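## Task

Lift the black key fob out of the drawer of the small wooden box and set it directly on the table surface, not on top of anything. Then close the drawer. The box must stay roughly in its current spot and orientation, and the other item must remain inside the drawer.

## Robot and tools

ROBOT. There are two arms, left_arm and right_arm. Each base sits on a tilted plate, and both plates hang from one metal frame behind them. A plate and its half of the frame count as part of that arm for the controller's too-close check. Calibrated bases: left_arm (+0.048, +0.320, +0.317) m, quat_wxyz (+0.957, -0.123, +0.264, +0.004); right_arm (+0.034, -0.209, +0.317) m, quat_wxyz (+0.957, +0.118, +0.266, +0.011). Joint ranges in rad: waist -2.618 to 3.054, shoulder 0.000 to 3.142, elbow 0.000 to 3.142 (straight at 2.901), wrist pitch -1.571 to 1.571, wrist yaw -1.571 to 1.571, wrist roll -2.094 to 2.094.

FRAME. All poses use the scene frame. Its origin is at table-top height, halfway between the nominal bases. +z points up, +x points out over the table, and +y is toward left_arm. Arm names do not match image sides. On each gripper, the fingers point along its own +z and open and close along its own y. end_effector_position is the point between the pads, just under 1 cm behind the tips. Reported positions and orientations can be off by a few cm, more at long reach.

ROW FORMAT. Every command row has 16 numbers, even if only one arm moves. The first 8 are left_arm: x, y, z in metres, then qw, qx, qy, qz (w first), then opening. The last 8 are the same for right_arm. Each row is an absolute target pose for the gripper in the scene frame. Opening runs from -1 (closed, 0 mm) to +1 (fully open, about 87 mm): roughly 69 mm at +0.5, 43 at 0 and 18 at -0.5. To keep an arm still, resend its last reported pose and intended opening unchanged. To keep its orientation, repeat the same quaternion every time, because the reported one drifts.

execute_actions (actions, cameras). An empty actions list only reads the state and returns pictures. For a direct action, pass one item {"rows": [...], "steps": n}. It takes 1 to 15 rows, each played for one 1/30 s step, and the last row repeats if there are fewer rows than steps. n is 5 to 15 and defaults to 15. The call is refused, and nothing is sent, if a target lies more than 0.6 m from the arm's last reported position along any of its gripper axes. A wait is {"steps": n} with up to 300 steps, counted from the previous result, so your reply time counts toward it. The result is taken 5 steps before the action ends, and those steps run afterwards. Pictures come only with an empty list or when cameras names them. ["all"] gives every camera, and [] gives none.

move (target, speed, blend, blocking, cameras). target is one 16-number row or a list of up to 15 rows, all sharing a 10 s limit. Each gripper moves in a straight line to absolute poses, with no 0.6 m limit and no collision avoidance. speed is in m/s, from 0.002 to 2.9, default 0.25. Turning is capped at twice that value in rad/s. Give one speed, or one per target. blend is a corner radius in metres for waypoint lists, default 0. blocking=false returns after about 0.5 s while motion continues. Openings in the first row are sent at the start. A later row's openings apply only once everything is at rest there. The result adds a move: line with the ending (done, off_target, moving, held, fault) and any limits (paced = pose was clipped; held = steps were withheld). done means within 10 mm and 2 degrees; it says nothing about contact. Pictures come by default.

wait (seconds 0 to 10, cameras): lets the scene run without commands and returns early when a move finishes. stop (cameras): brakes the current move, which needs stopping distance. zoom_image (camera, region [x0, y0, x1, y1] in pixels, at most 504x504): gives a closer view of that camera's latest image. The camera names are cam_high, cam_low, cam_left_wrist and cam_right_wrist, each 672x504. finished_scene (scene: the current scene number) ends the scene and cannot be undone. Its result gives the next task.

RESULTS. Each arm shows end_effector_position, end_effector_quat_wxyz, Hand target (the pose currently being driven toward), Joint positions (the last value is the gripper, 0 closed to 1 open), Joint velocities ("within noise" means at rest) and Joint torques. Torques are biased and noisy. Joints 1 to 3 wrap at ±28 N m. grip_measured uses the same scale as the command. To hold something, command about 0.04 below the reading at first contact for a firm grip, or less for a lighter one. Readings can be off by about 1 mm. Camera calibration is given for each camera. Wrist views come from joint readings and may lag during motion.

MOTION NOTES. The controller limits each step's orientation change to 40 degrees from the measured orientation. It favours position over orientation. Grippers sag or stop short under friction and weight, especially when the arm is stretched out. Small moves can fail or go sideways. Check pose and tilt after every move and correct them. Do not route paths near an arm's own base, or its shoulder may flip; go around instead. Fast moves overshoot and hit harder. Aiming past a contact point pushes harder.

AVOID. Do not drop objects or release them while they are moving. Avoid slamming, hard impacts, very hard pushes and any arm fault stop. Never let the arms collide or squeeze each other, including closing one gripper on the other's fingers. Nothing may fall off the table or be left off it. Loose objects can get nudged now and then. Motors heat up when holding loads, reaching far, or pushing against something unreachable. A MOTOR HOT line appears at 75 °C. At 90 °C the arm folds and stops working, and at 100 °C it goes limp, so avoid long strained holds.

Each tool is called after "Call:" as name([rows], argument=value, ...), one row to a line, values as JSON.

## Session

Call:
execute_actions(actions=[], cameras=["all"])

Scene clock: 0.00 s of 6000.00 s.
left_arm: end_effector_position=(+0.0997, +0.1270, +0.2928) grip_measured=+1.000 end_effector_quat_wxyz=(-0.035, +0.687, +0.534, -0.491) | right_arm: end_effector_position=(+0.4544, -0.2631, +0.1802) grip_measured=+1.000 end_effector_quat_wxyz=(+0.210, +0.029, +0.971, -0.113)
Joint positions: left_arm=[-0.98 1.553 0.577 -0.527 0.448 0.878 1] | right_arm=[0.037 1.58 0.906 0.109 0.457 -0.116 1]
Joint velocities: within noise
Joint torques (N m): no reading
Motor temperatures (°C): left_arm=[26 35 37 31 25 28 24] | right_arm=[25 31 31 31 29 29 29]
Heat: left arm: 37 °C; right arm: 31 °C.
Hand target: left_arm +0.1017, +0.1257, +0.2933; -0.031, +0.687, +0.534, -0.491 | right_arm +0.4616, -0.2645, +0.1866; +0.222, +0.034, +0.968, -0.113

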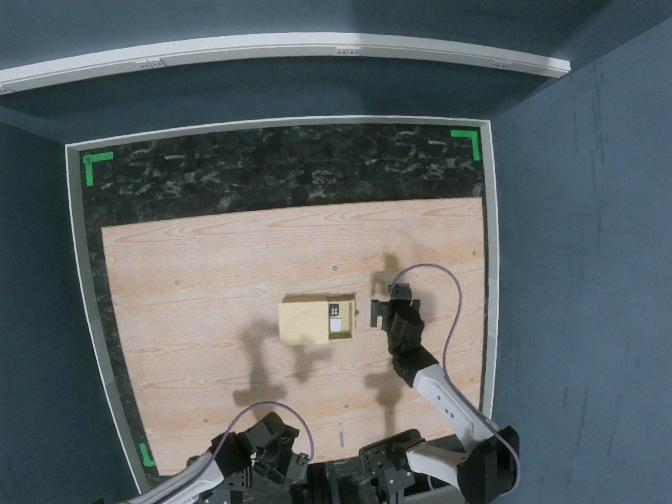

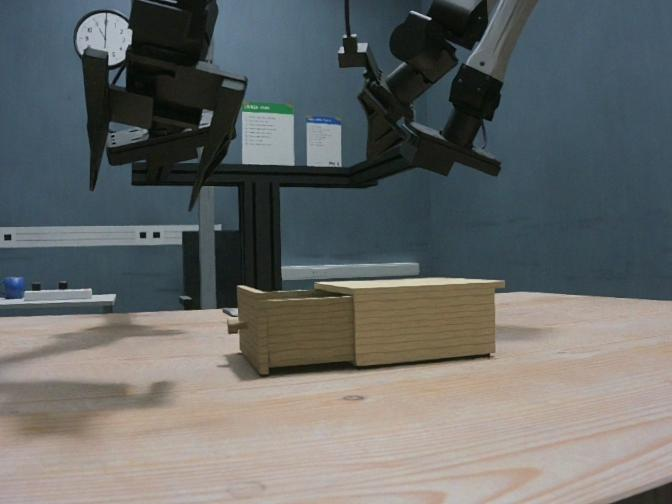

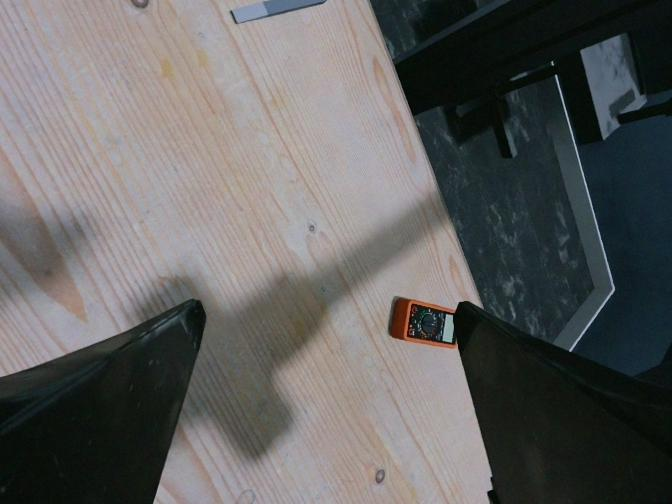

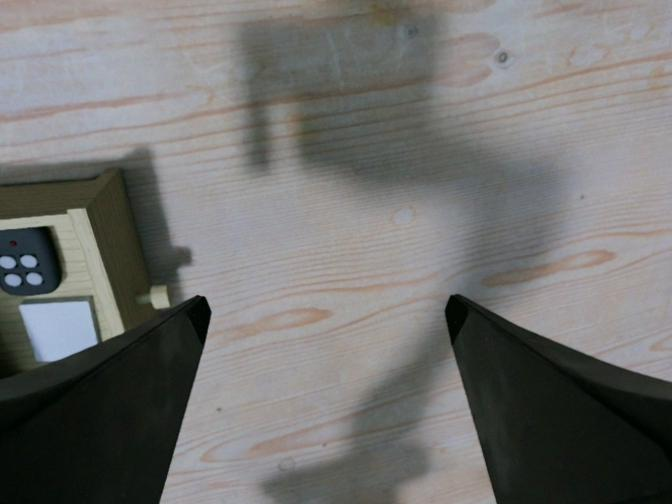

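Call:
zoom_image(camera="cam_high", region=[260, 270, 380, 360])

Call:
zoom_image(camera="cam_low", region=[200, 250, 520, 400])

Call:
zoom_image(camera="cam_right_wrist", region=[0, 140, 240, 400])

Scaled by 4.200 from the camera's 672x504 image, which has a finer 960x720 frame.

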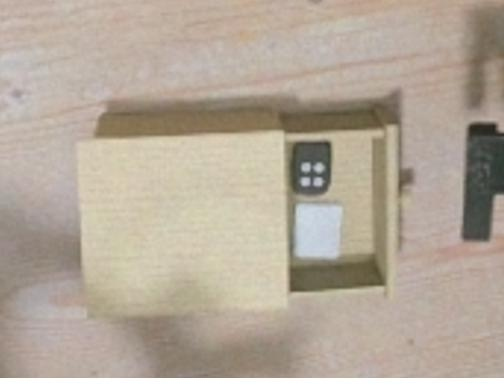

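Scaled by 1.575 from the camera's 672x504 image, which has a finer 960x720 frame.

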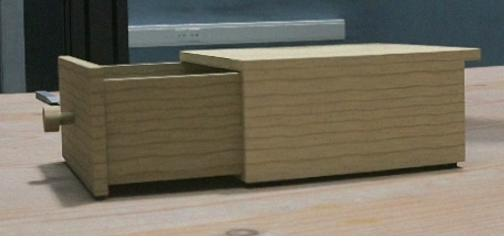

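Scaled by 1.938 from the camera's 672x504 image, which has a finer 960x720 frame.

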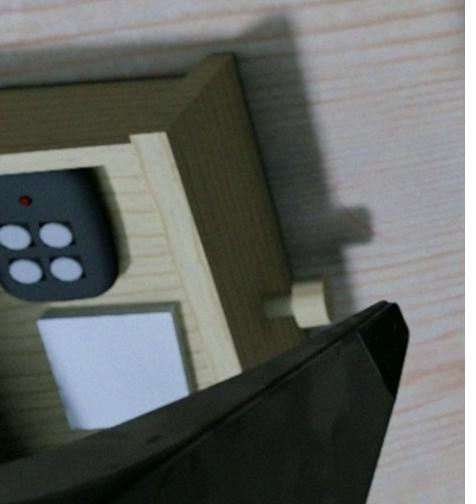

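Call:
move(target=[0.0997, 0.1270, 0.2928, -0.035, 0.687, 0.534, -0.491, 1, 0.425, -0.166, 0.125, 0, 0, 1, 0, 0.2], speed=0.45, cameras=["cam_high", "cam_right_wrist", "cam_low"])

Scene clock: 10.03 s of 6000.00 s.
left_arm: end_effector_position=(+0.0997, +0.1270, +0.2928) grip_measured=+1.000 end_effector_quat_wxyz=(-0.035, +0.687, +0.534, -0.491) | right_arm: end_effector_position=(+0.4229, -0.1732, +0.1273) grip_measured=+0.200 end_effector_quat_wxyz=(+0.002, -0.001, +1.000, -0.007)
Joint positions: left_arm=[-0.98 1.553 0.577 -0.527 0.448 0.878 1] | right_arm=[0.138 1.931 1.299 -0.421 0.318 0.078 0.6]
Joint velocities: within noise
Joint torques (N m): left_arm=[-3.21 -4.11 3.78 0.43 0.53 0.17] | right_arm=[4.67 -7.47 6.68 0.07 -0.08 -0.01]
Motor temperatures (°C): left_arm=[26 36 38 31 25 28 24] | right_arm=[25 33 32 32 29 29 29]
Heat: left arm: 38 °C; right arm: 33 °C.
Hand target: left_arm +0.0997, +0.1270, +0.2927; -0.035, +0.687, +0.534, -0.491 | right_arm +0.4249, -0.1660, +0.1252; +0.000, +0.000, +1.000, +0.000
Off the commanded pose: left_arm 0.000 m, 0 deg | right_arm 0.008 m, 1 deg.
Kept back: nothing.
move: done
camera_calibration:
cam_right_wrist: T_world_to_cam=[[0.0219216, -0.999685, 0.0121987, -0.185688], [-0.641433, -0.00470429, 0.767165, 0.192482], [-0.766866, -0.0246422, -0.641334, 0.538208], [0, 0, 0, 1]] pos_world=[0.540269, -0.171461, 0.199771]
Images, in order (width x height): cam_high 672x504, cam_low 672x504, cam_right_wrist 672x504.

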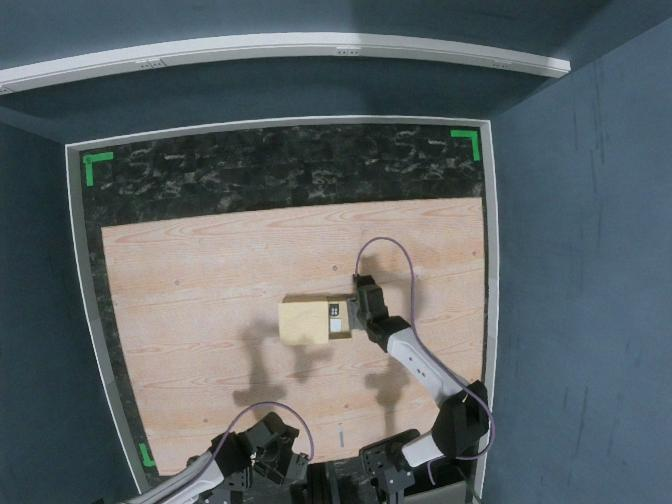

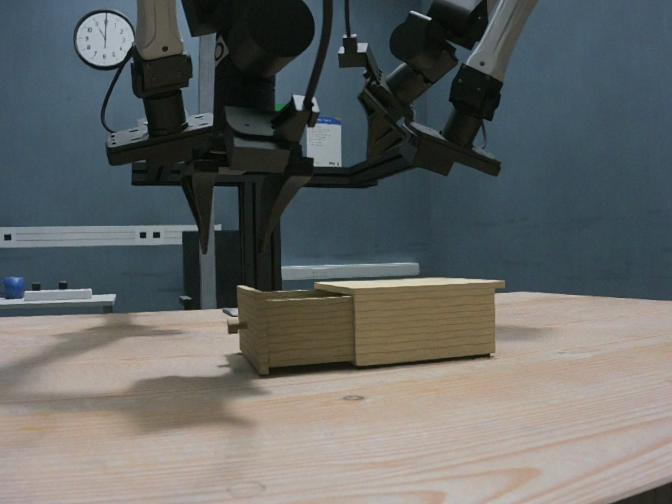

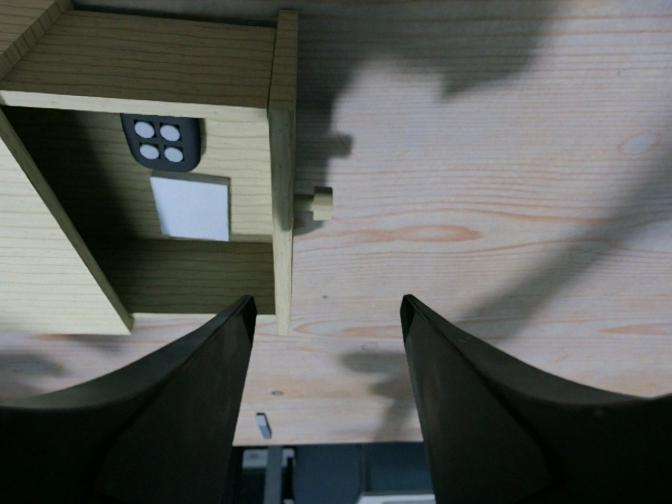

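Call:
move([
  [0.0997, 0.1270, 0.2928, -0.035, 0.687, 0.534, -0.491, 1, 0.388, -0.153, 0.122, 0, 0.0349, 0.9994, 0, 0.2],
  [0.0997, 0.1270, 0.2928, -0.035, 0.687, 0.534, -0.491, 1, 0.388, -0.153, 0.055, 0, 0.0349, 0.9994, 0, 0.2],
  [0.0997, 0.1270, 0.2928, -0.035, 0.687, 0.534, -0.491, 1, 0.388, -0.207, 0.055, 0, 0.0349, 0.9994, 0, 0.2],
], speed=[0.3, 0.25, 0.12], cameras=["cam_high", "cam_right_wrist", "cam_low"])

Scene clock: 14.93 s of 6000.00 s.
left_arm: end_effector_position=(+0.0997, +0.1270, +0.2928) grip_measured=+1.000 end_effector_quat_wxyz=(-0.035, +0.687, +0.534, -0.491) | right_arm: end_effector_position=(+0.3763, -0.1857, +0.0495) grip_measured=+0.200 end_effector_quat_wxyz=(-0.020, +0.031, +0.999, +0.027)
Joint positions: left_arm=[-0.98 1.553 0.577 -0.527 0.448 0.878 1] | right_arm=[0.015 2.093 1.176 -0.151 0.188 0.041 0.6]
Joint velocities: within noise
Joint torques (N m): left_arm=[-3.21 -4.14 3.77 0.42 0.53 0.17] | right_arm=[0.76 -11.26 2.11 0.32 0.42 -0.34]
Motor temperatures (°C): left_arm=[26 36 38 31 25 28 24] | right_arm=[26 34 32 31 28 29 29]
Heat: left arm: 38 °C; right arm: 34 °C.
Hand target: left_arm +0.0997, +0.1270, +0.2927; -0.035, +0.687, +0.534, -0.491 | right_arm +0.3877, -0.2068, +0.0551; -0.001, +0.035, +0.999, +0.000
Off the commanded pose: left_arm 0.000 m, 0 deg | right_arm 0.025 m, 4 deg.
Kept back: nothing.
move: off_target (right_arm)
camera_calibration:
cam_right_wrist: T_world_to_cam=[[-0.0420086, -0.997598, -0.0550821, -0.168569], [-0.607174, -0.0182923, 0.794358, 0.205518], [-0.793458, 0.0668143, -0.604947, 0.477402], [0, 0, 0, 1]] pos_world=[0.496502, -0.196301, 0.116263]
Images, in order (width x height): cam_high 672x504, cam_low 672x504, cam_right_wrist 672x504.

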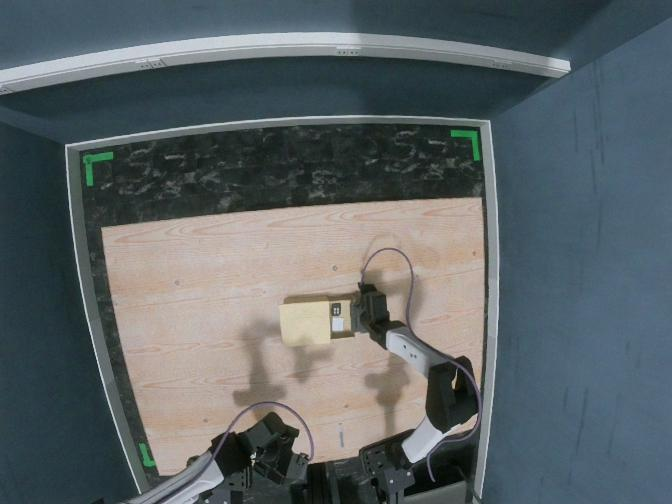

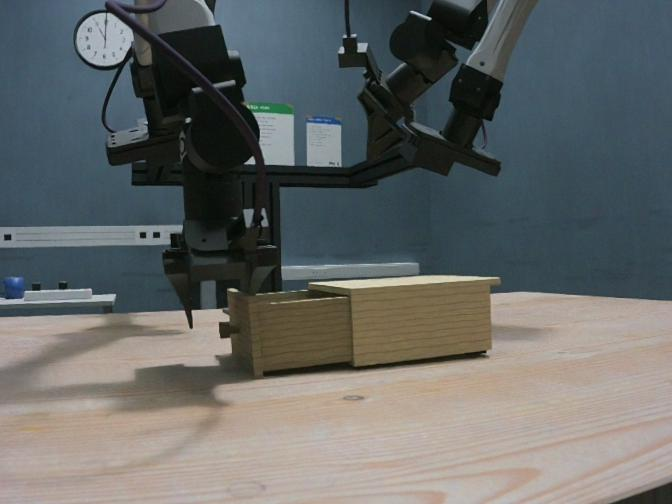

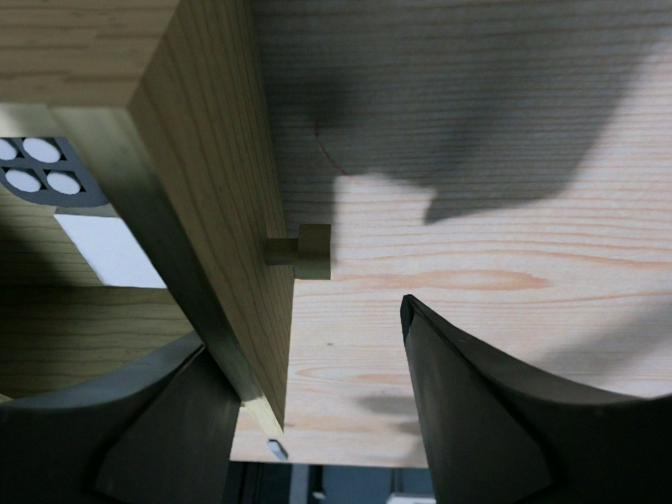

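Call:
zoom_image(camera="cam_high", region=[260, 270, 380, 360])

Call:
zoom_image(camera="cam_low", region=[200, 250, 520, 400])

Scaled by 4.200 from the camera's 672x504 image, which has a finer 960x720 frame.

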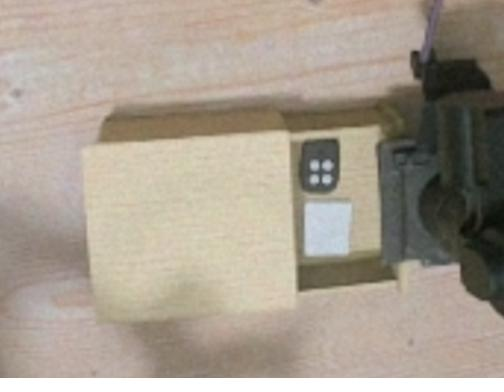

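Scaled by 1.575 from the camera's 672x504 image, which has a finer 960x720 frame.

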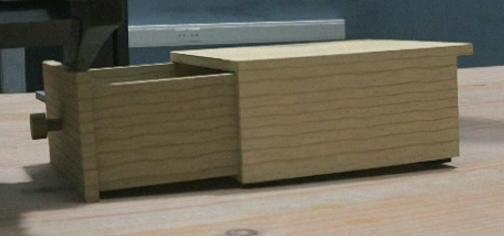

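Call:
move([
  [0.0997, 0.1270, 0.2928, -0.035, 0.687, 0.534, -0.491, 1, 0.383, -0.173, 0.057, 0, 0.0349, 0.9994, 0, 0.2],
  [0.0997, 0.1270, 0.2928, -0.035, 0.687, 0.534, -0.491, 1, 0.392, -0.165, 0.120, 0, 0.0349, 0.9994, 0, 0.2],
  [0.0997, 0.1270, 0.2928, -0.035, 0.687, 0.534, -0.491, 1, 0.4265, -0.125, 0.117, -0.0061, 0.0432, 0.9893, 0.1391, 0.05],
], speed=[0.2, 0.35, 0.35], cameras=["cam_high", "cam_right_wrist"])

Scene clock: 20.63 s of 6000.00 s.
left_arm: end_effector_position=(+0.0997, +0.1270, +0.2928) grip_measured=+1.000 end_effector_quat_wxyz=(-0.035, +0.687, +0.534, -0.491) | right_arm: end_effector_position=(+0.4248, -0.1234, +0.1217) grip_measured=+0.050 end_effector_quat_wxyz=(-0.002, +0.039, +0.990, +0.137)
Joint positions: left_arm=[-0.98 1.553 0.577 -0.527 0.448 0.878 1] | right_arm=[0.118 1.964 1.301 -0.365 0.02 0.137 0.525]
Joint velocities: within noise
Joint torques (N m): left_arm=[-3.23 -4.12 3.78 0.43 0.54 0.17] | right_arm=[2.67 -7.5 6.32 0.16 -0.24 -0.1]
Motor temperatures (°C): left_arm=[26 37 38 31 25 28 24] | right_arm=[26 35 32 31 28 29 29]
Heat: left arm: 38 °C; right arm: 35 °C.
Hand target: left_arm +0.0997, +0.1270, +0.2927; -0.035, +0.687, +0.534, -0.491 | right_arm +0.4264, -0.1250, +0.1171; -0.006, +0.043, +0.989, +0.139
Off the commanded pose: left_arm 0.000 m, 0 deg | right_arm 0.005 m, 1 deg.
Kept back: nothing.
move: done
camera_calibration:
cam_right_wrist: T_world_to_cam=[[-0.0562914, -0.960158, -0.273729, -0.0629963], [-0.642591, -0.17499, 0.745959, 0.180317], [-0.764139, 0.217887, -0.607139, 0.561897], [0, 0, 0, 1]] pos_world=[0.541692, -0.151363, 0.189396]
Images, in order (width x height): cam_high 672x504, cam_right_wrist 672x504.

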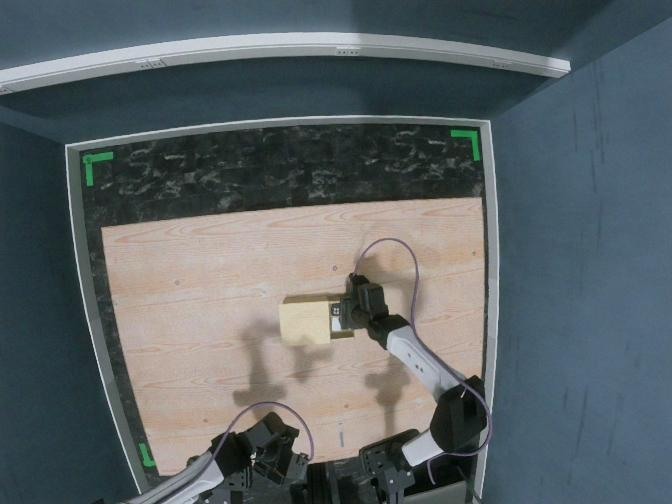

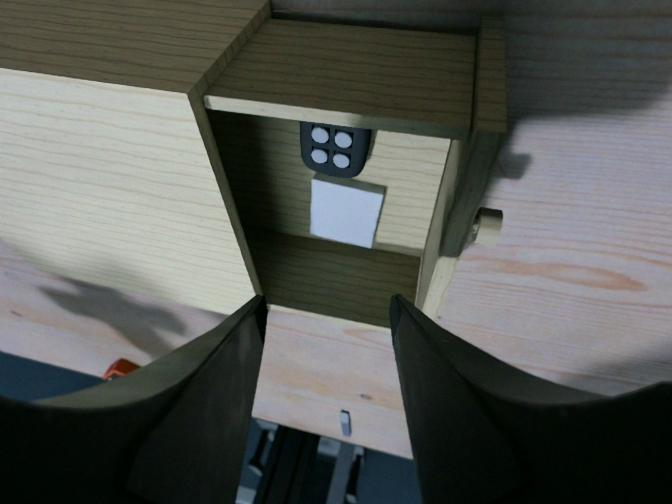

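Call:
move(target=[0.0997, 0.1270, 0.2928, -0.035, 0.687, 0.534, -0.491, 1, 0.4255, -0.1035, 0.050, -0.0054, 0.0477, 0.9924, 0.1131, -0.03], speed=0.25, cameras=["cam_high", "cam_right_wrist"])

Call:
zoom_image(camera="cam_right_wrist", region=[160, 60, 500, 380])

Scene clock: 23.40 s of 6000.00 s.
left_arm: end_effector_position=(+0.0997, +0.1270, +0.2928) grip_measured=+1.000 end_effector_quat_wxyz=(-0.035, +0.687, +0.534, -0.491) | right_arm: end_effector_position=(+0.4189, -0.1092, +0.0534) grip_measured=-0.030 end_effector_quat_wxyz=(-0.016, +0.047, +0.992, +0.115)
Joint positions: left_arm=[-0.98 1.553 0.577 -0.527 0.448 0.878 1] | right_arm=[0.12 2.196 1.397 -0.259 0.063 0.159 0.485]
Joint velocities: within noise
Joint torques (N m): left_arm=[-3.25 -4.11 3.77 0.43 0.53 0.18] | right_arm=[5.5 -8.05 5.26 0.33 -0.02 -0.1]
Motor temperatures (°C): left_arm=[26 37 39 30 25 28 24] | right_arm=[26 36 32 31 28 29 29]
Heat: left arm: 39 °C; right arm: 36 °C.
Hand target: left_arm +0.0997, +0.1270, +0.2927; -0.035, +0.687, +0.534, -0.491 | right_arm +0.4253, -0.1035, +0.0503; -0.005, +0.048, +0.992, +0.113
Off the commanded pose: left_arm 0.000 m, 0 deg | right_arm 0.009 m, 1 deg.
Kept back: nothing.
move: done
camera_calibration:
cam_right_wrist: T_world_to_cam=[[-0.0758796, -0.970487, -0.228906, -0.0637278], [-0.620269, -0.133803, 0.772893, 0.223679], [-0.780711, 0.20063, -0.59181, 0.517066], [0, 0, 0, 1]] pos_world=[0.537585, -0.135657, 0.118537]
Images, in order (width x height): cam_high 672x504, cam_right_wrist 672x504.

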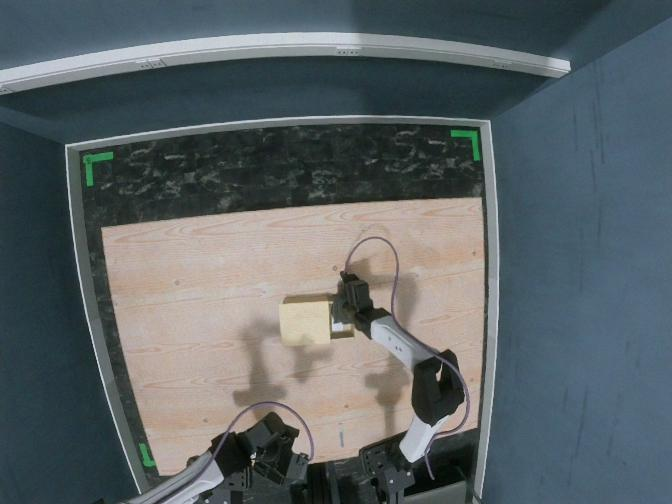

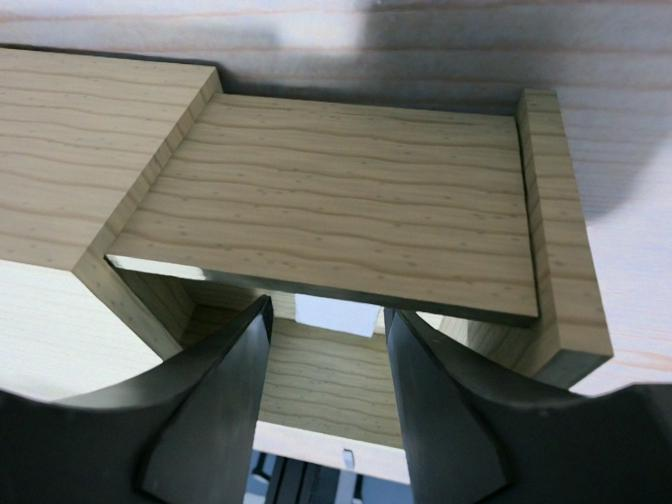

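Scaled by 1.482 from the camera's 672x504 image, which has a finer 960x720 frame.

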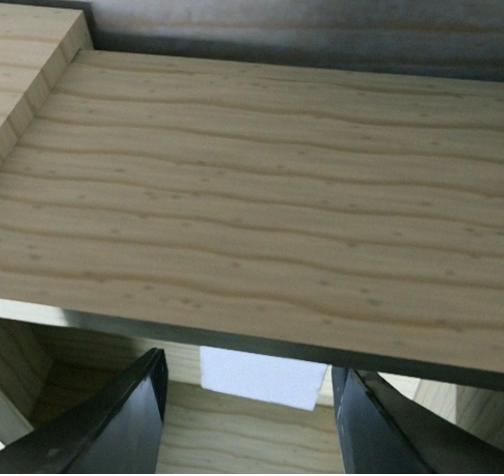

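Call:
move([
  [0.0997, 0.1270, 0.2928, -0.035, 0.687, 0.534, -0.491, 1, 0.422, -0.118, 0.115, -0.0054, 0.0477, 0.9924, 0.1131, 0.2],
  [0.0997, 0.1270, 0.2928, -0.035, 0.687, 0.534, -0.491, 1, 0.426, -0.097, 0.122, 0.0236, 0.7369, 0.6752, 0.0257, 0.2],
], speed=[0.4, 0.8], blend=[0.02, 0], cameras=["cam_high", "cam_right_wrist", "cam_low"])

Call:
zoom_image(camera="cam_right_wrist", region=[160, 60, 500, 380])

Call:
zoom_image(camera="cam_low", region=[150, 100, 450, 400])

Scene clock: 31.10 s of 6000.00 s.
left_arm: end_effector_position=(+0.0997, +0.1270, +0.2928) grip_measured=+1.000 end_effector_quat_wxyz=(-0.035, +0.687, +0.534, -0.491) | right_arm: end_effector_position=(+0.4115, -0.0972, +0.1091) grip_measured=+0.200 end_effector_quat_wxyz=(+0.006, +0.732, +0.681, +0.011)
Joint positions: left_arm=[-0.98 1.553 0.577 -0.527 0.448 0.878 1] | right_arm=[0.218 1.917 1.038 -0.176 0.34 1.789 0.6]
Joint velocities: within noise
Joint torques (N m): left_arm=[-3.18 -4.05 3.75 0.42 0.53 0.19] | right_arm=[5.14 -10.5 3.58 0.14 0.25 -0.01]
Motor temperatures (°C): left_arm=[27 37 39 30 25 28 24] | right_arm=[26 36 32 31 28 29 29]
Heat: left arm: 39 °C; right arm: 36 °C.
Hand target: left_arm +0.0997, +0.1270, +0.2927; -0.035, +0.687, +0.534, -0.491 | right_arm +0.4258, -0.0969, +0.1219; +0.023, +0.737, +0.675, +0.026
Off the commanded pose: left_arm 0.000 m, 0 deg | right_arm 0.019 m, 3 deg.
Kept back: nothing.
move: off_target (right_arm)
camera_calibration:
cam_right_wrist: T_world_to_cam=[[-0.998368, 0.0514365, -0.0248066, 0.416772], [0.0133328, 0.632344, 0.774573, -0.00876836], [0.0555276, 0.772978, -0.631998, 0.257667], [0, 0, 0, 1]] pos_world=[0.401901, -0.215063, 0.179975]
Images, in order (width x height): cam_high 672x504, cam_low 672x504, cam_right_wrist 672x504.

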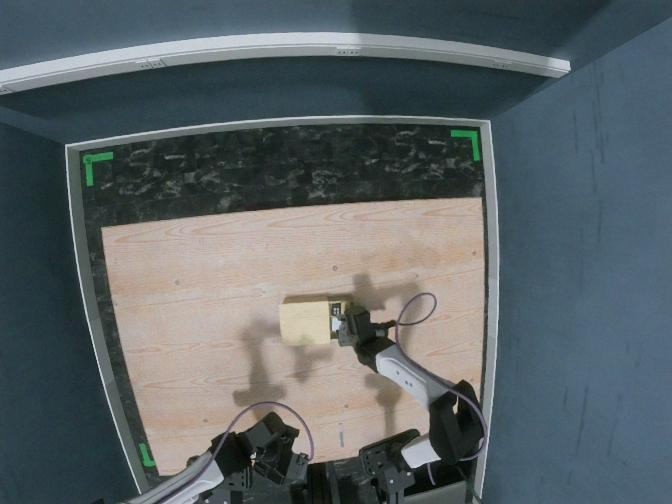

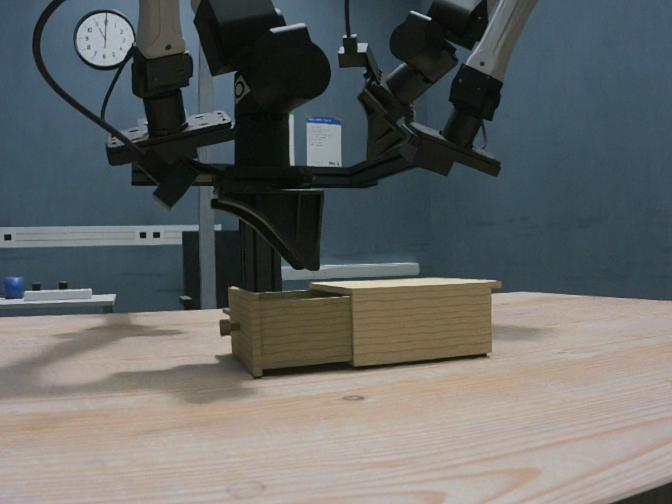

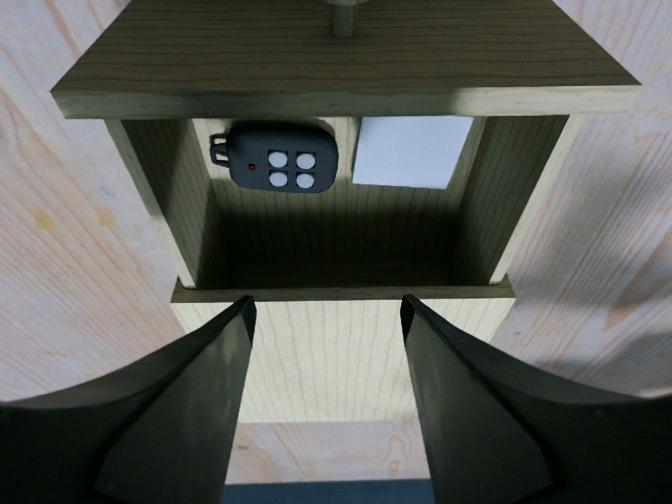

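Scaled by 1.482 from the camera's 672x504 image, which has a finer 960x720 frame.

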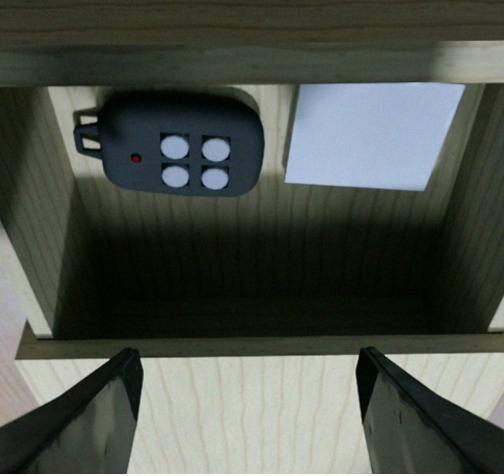

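Scaled by 1.680 from the camera's 672x504 image, which has a finer 960x720 frame.

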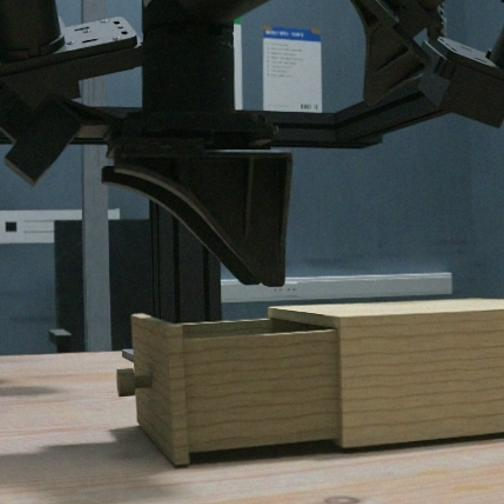

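Call:
move([
  [0.0997, 0.1270, 0.2928, -0.035, 0.687, 0.534, -0.491, 1, 0.402, -0.110, 0.122, 0.1304, 0.0432, 0.9904, 0.0057, -0.3],
  [0.0997, 0.1270, 0.2928, -0.035, 0.687, 0.534, -0.491, 1, 0.400, -0.109, 0.052, 0.1304, 0.0432, 0.9904, 0.0057, 0.6],
], speed=[0.9, 0.25], cameras=["cam_high", "cam_right_wrist", "cam_low"])

Call:
zoom_image(camera="cam_high", region=[260, 270, 380, 360])

Scene clock: 43.60 s of 6000.00 s.
left_arm: end_effector_position=(+0.0997, +0.1270, +0.2928) grip_measured=+1.000 end_effector_quat_wxyz=(-0.035, +0.687, +0.534, -0.491) | right_arm: end_effector_position=(+0.3924, -0.1136, +0.0549) grip_measured=+0.596 end_effector_quat_wxyz=(+0.120, +0.035, +0.992, -0.006)
Joint positions: left_arm=[-0.98 1.553 0.577 -0.527 0.448 0.878 1] | right_arm=[0.247 2.104 0.998 0.269 0.409 0.158 0.798]
Joint velocities: within noise
Joint torques (N m): left_arm=[-3.26 -4.07 3.77 0.42 0.54 0.18] | right_arm=[3.96 -6.87 3.58 0.88 -0.16 -0.1]
Motor temperatures (°C): left_arm=[27 37 39 30 25 28 24] | right_arm=[26 37 32 31 28 29 29]
Heat: left arm: 39 °C; right arm: 37 °C.
Hand target: left_arm +0.0997, +0.1270, +0.2927; -0.035, +0.687, +0.534, -0.491 | right_arm +0.3999, -0.1092, +0.0524; +0.130, +0.043, +0.991, +0.006
Off the commanded pose: left_arm 0.000 m, 0 deg | right_arm 0.009 m, 2 deg.
Kept back: nothing.
move: done
camera_calibration:
cam_right_wrist: T_world_to_cam=[[-0.0509701, -0.99868, 0.00640958, -0.0955563], [-0.801768, 0.0447452, 0.595958, 0.306672], [-0.595458, 0.0252371, -0.80299, 0.417053], [0, 0, 0, 1]] pos_world=[0.489347, -0.119677, 0.152739]
Images, in order (width x height): cam_high 672x504, cam_low 672x504, cam_right_wrist 672x504.

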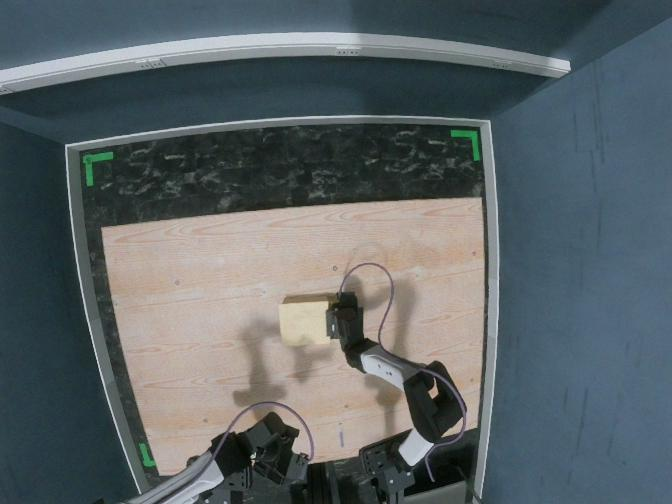

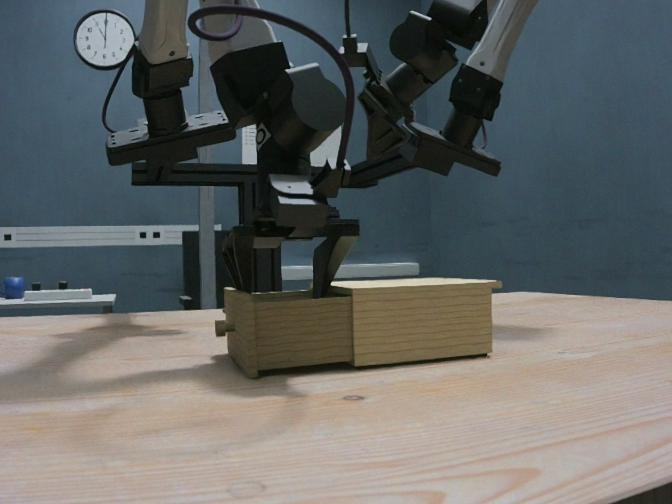

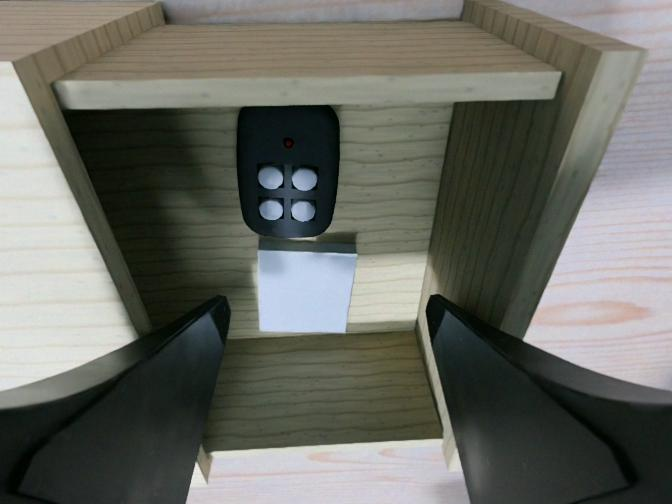

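Scaled by 4.200 from the camera's 672x504 image, which has a finer 960x720 frame.

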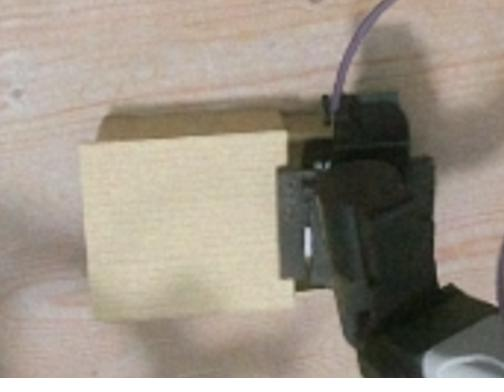

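Call:
move([
  [0.0997, 0.1270, 0.2928, -0.035, 0.687, 0.534, -0.491, 1, 0.400, -0.1095, 0.053, 0.1304, 0.0432, 0.9904, 0.0057, 0.85],
  [0.0997, 0.1270, 0.2928, -0.035, 0.687, 0.534, -0.491, 1, 0.418, -0.110, 0.105, 0.1477, 0.0431, 0.988, 0.0064, 0.05],
], speed=[0.25, 0.3], cameras=["cam_high", "cam_right_wrist", "cam_low"])

Scene clock: 47.70 s of 6000.00 s.
left_arm: end_effector_position=(+0.0997, +0.1270, +0.2928) grip_measured=+1.000 end_effector_quat_wxyz=(-0.035, +0.687, +0.534, -0.491) | right_arm: end_effector_position=(+0.4085, -0.1131, +0.0931) grip_measured=+0.050 end_effector_quat_wxyz=(+0.133, +0.036, +0.990, +0.000)
Joint positions: left_arm=[-0.98 1.553 0.577 -0.527 0.448 0.878 1] | right_arm=[0.275 1.973 0.989 0.169 0.42 0.171 0.525]
Joint velocities: within noise
Joint torques (N m): left_arm=[-3.18 -4.03 3.74 0.43 0.53 0.17] | right_arm=[5.29 -10.61 3.17 0.59 0.01 -0.04]
Motor temperatures (°C): left_arm=[27 37 39 30 25 28 24] | right_arm=[26 37 32 31 28 29 29]
Heat: left arm: 39 °C; right arm: 37 °C.
Hand target: left_arm +0.0997, +0.1270, +0.2927; -0.035, +0.687, +0.534, -0.491 | right_arm +0.4179, -0.1100, +0.1046; +0.148, +0.043, +0.988, +0.007
Off the commanded pose: left_arm 0.000 m, 0 deg | right_arm 0.016 m, 2 deg.
Kept back: nothing.
move: off_target (right_arm); target 2's new opening was sent with right_arm's hand 0.015 m and 2 deg from that target
camera_calibration:
cam_right_wrist: T_world_to_cam=[[-0.0507239, -0.998697, -0.00558895, -0.0935142], [-0.817571, 0.0383091, 0.574553, 0.304459], [-0.57359, 0.0337129, -0.818449, 0.450742], [0, 0, 0, 1]] pos_world=[0.502714, -0.120252, 0.193459]
Images, in order (width x height): cam_high 672x504, cam_low 672x504, cam_right_wrist 672x504.

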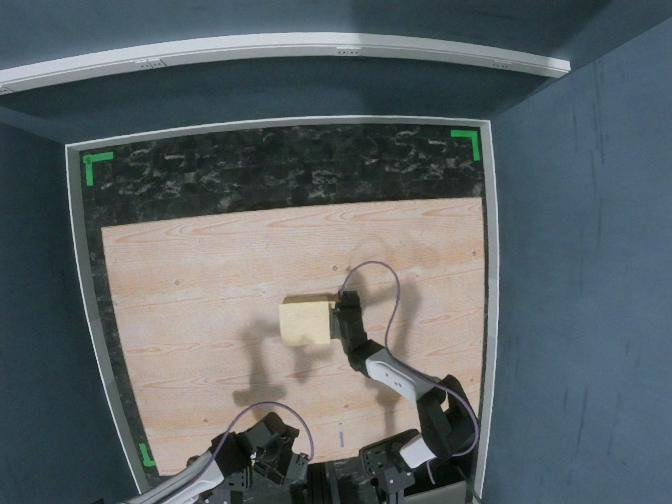

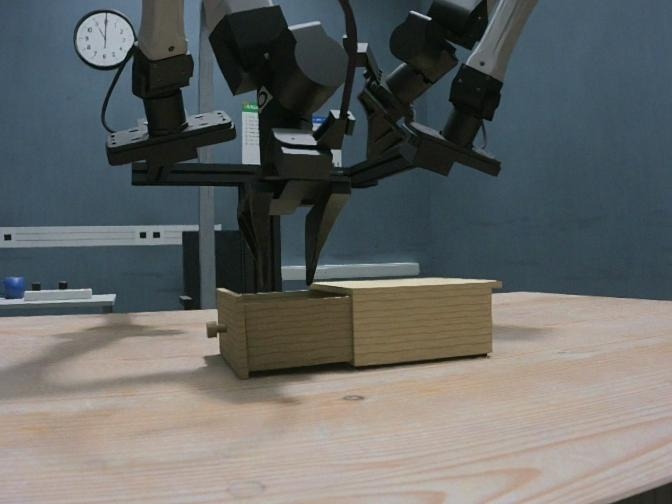

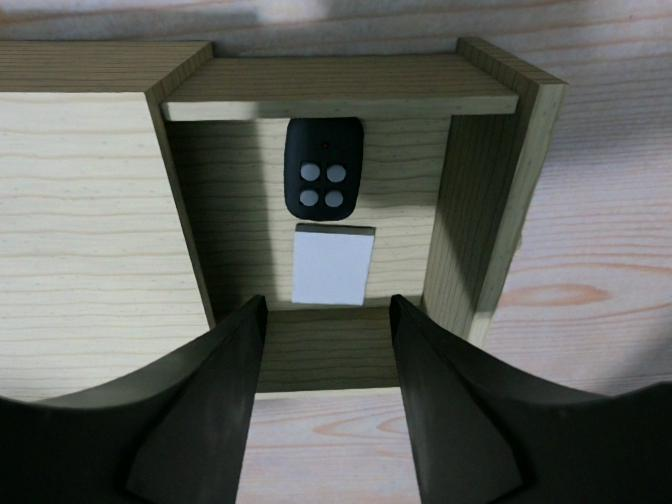

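Call:
move([
  [0.0997, 0.1270, 0.2928, -0.035, 0.687, 0.534, -0.491, 1, 0.4225, -0.106, 0.024, 0.1477, 0.0431, 0.988, 0.0064, 0.05],
  [0.0997, 0.1270, 0.2928, -0.035, 0.687, 0.534, -0.491, 1, 0.4225, -0.106, 0.0235, 0.1477, 0.0431, 0.988, 0.0064, -0.4],
], speed=[0.2, 0.2], cameras=["cam_high", "cam_right_wrist", "cam_low"])

Scene clock: 49.87 s of 6000.00 s.
left_arm: end_effector_position=(+0.0997, +0.1270, +0.2928) grip_measured=+1.000 end_effector_quat_wxyz=(-0.035, +0.687, +0.534, -0.491) | right_arm: end_effector_position=(+0.4087, -0.1124, +0.0270) grip_measured=-0.400 end_effector_quat_wxyz=(+0.126, +0.033, +0.991, -0.004)
Joint positions: left_arm=[-0.98 1.553 0.577 -0.527 0.448 0.878 1] | right_arm=[0.218 2.215 1.102 0.299 0.387 0.126 0.3]
Joint velocities: within noise
Joint torques (N m): left_arm=[-3.25 -4.05 3.75 0.42 0.54 0.18] | right_arm=[4.66 -6.8 4.41 1.11 -0.13 -0.11]
Motor temperatures (°C): left_arm=[27 37 39 30 25 27 23] | right_arm=[26 37 32 31 28 29 29]
Heat: left arm: 39 °C; right arm: 37 °C.
Hand target: left_arm +0.0997, +0.1270, +0.2927; -0.035, +0.687, +0.534, -0.491 | right_arm +0.4222, -0.1063, +0.0244; +0.147, +0.043, +0.988, +0.006
Off the commanded pose: left_arm 0.000 m, 0 deg | right_arm 0.016 m, 3 deg.
Kept back: nothing.
move: off_target (right_arm); target 2's new opening was sent with right_arm's hand 0.018 m and 4 deg from that target
camera_calibration:
cam_right_wrist: T_world_to_cam=[[-0.046686, -0.998904, 0.00326617, -0.0950175], [-0.809301, 0.0397407, 0.586048, 0.33907], [-0.585536, 0.0247169, -0.81027, 0.400483], [0, 0, 0, 1]] pos_world=[0.504471, -0.118287, 0.126098]
Images, in order (width x height): cam_high 672x504, cam_low 672x504, cam_right_wrist 672x504.

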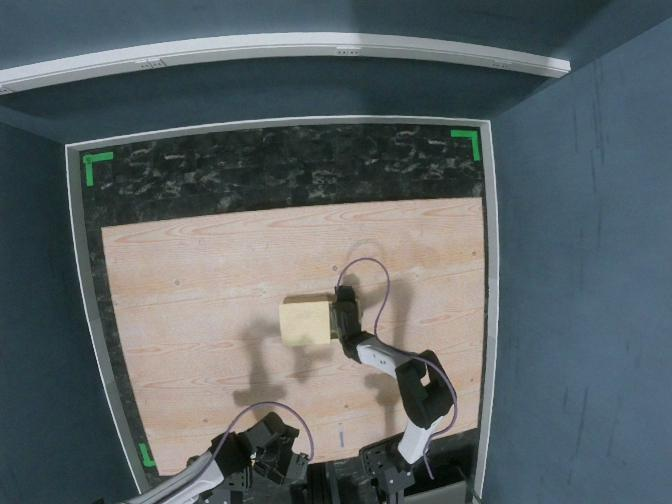

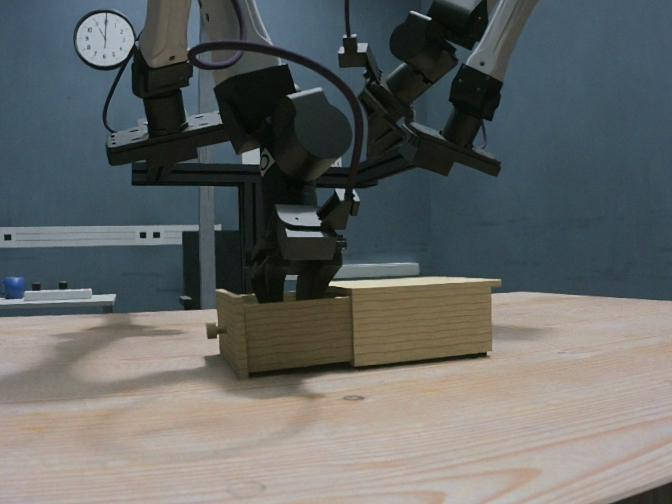

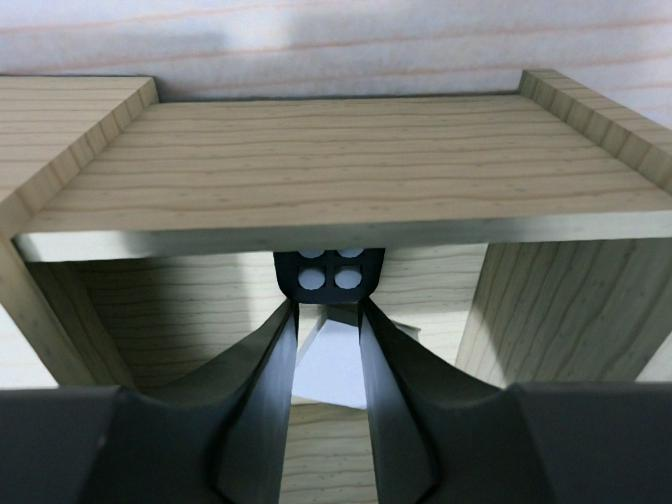

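Call:
move([
  [0.0997, 0.1270, 0.2928, -0.035, 0.687, 0.534, -0.491, 1, 0.4225, -0.106, 0.026, 0.1477, 0.0431, 0.988, 0.0064, 0.08],
  [0.0997, 0.1270, 0.2928, -0.035, 0.687, 0.534, -0.491, 1, 0.437, -0.106, 0.026, 0.1906, 0.0428, 0.9807, 0.0083, 0.08],
  [0.0997, 0.1270, 0.2928, -0.035, 0.687, 0.534, -0.491, 1, 0.4375, -0.106, 0.025, 0.1906, 0.0428, 0.9807, 0.0083, -0.4],
], speed=[0.2, 0.2, 0.2], cameras=["cam_high", "cam_right_wrist", "cam_low"])

Scene clock: 52.60 s of 6000.00 s.
left_arm: end_effector_position=(+0.0997, +0.1270, +0.2928) grip_measured=+1.000 end_effector_quat_wxyz=(-0.035, +0.687, +0.534, -0.491) | right_arm: end_effector_position=(+0.4181, -0.1120, +0.0276) grip_measured=-0.214 end_effector_quat_wxyz=(+0.152, +0.023, +0.988, -0.001)
Joint positions: left_arm=[-0.98 1.553 0.577 -0.527 0.448 0.878 1] | right_arm=[0.218 2.216 1.085 0.375 0.383 0.086 0.393]
Joint velocities: within noise
Joint torques (N m): left_arm=[-3.18 -4.03 3.77 0.43 0.53 0.17] | right_arm=[4.46 -6.69 3.48 1.6 -0.04 -0.02]
Motor temperatures (°C): left_arm=[27 37 39 30 25 27 23] | right_arm=[26 37 32 31 28 29 29]
Heat: left arm: 39 °C; right arm: 37 °C.
Hand target: left_arm +0.0997, +0.1270, +0.2927; -0.035, +0.687, +0.534, -0.491 | right_arm +0.4368, -0.1066, +0.0266; +0.189, +0.042, +0.981, +0.008
Off the commanded pose: left_arm 0.000 m, 0 deg | right_arm 0.020 m, 5 deg.
Kept back: nothing.
move: off_target (right_arm); target 3's new opening was sent with right_arm's hand 0.027 m and 7 deg from that target
camera_calibration:
cam_right_wrist: T_world_to_cam=[[-0.0263044, -0.999654, 0.000469987, -0.102705], [-0.840262, 0.0223649, 0.541719, 0.358557], [-0.541542, 0.0138547, -0.84056, 0.387593], [0, 0, 0, 1]] pos_world=[0.508478, -0.116058, 0.131607]
Images, in order (width x height): cam_high 672x504, cam_low 672x504, cam_right_wrist 672x504.

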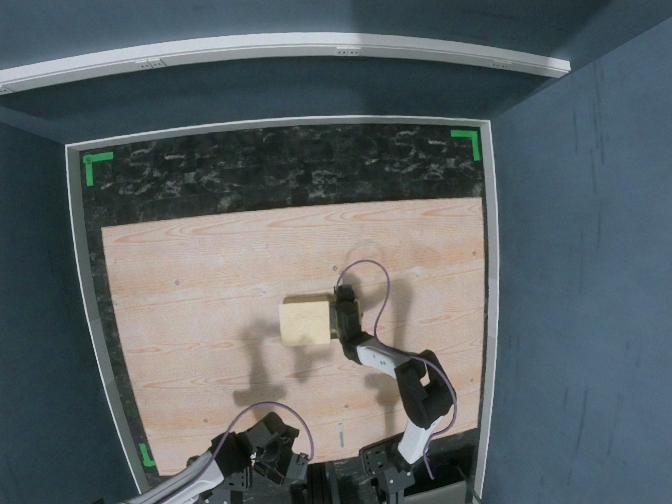

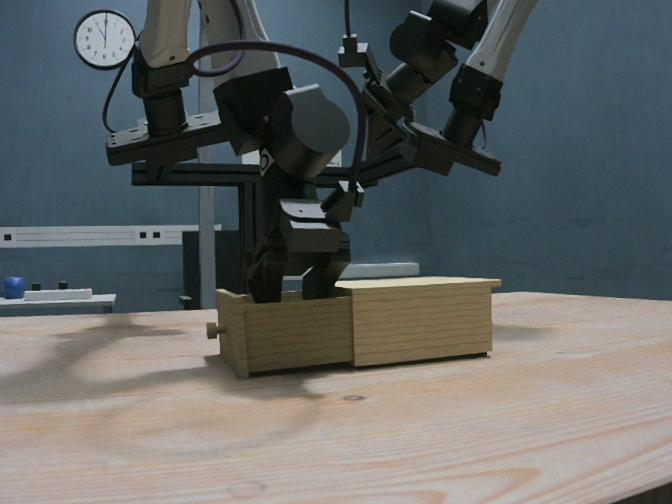

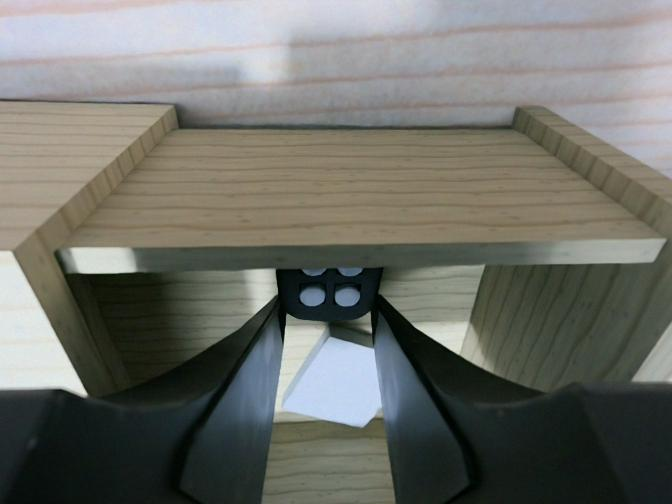

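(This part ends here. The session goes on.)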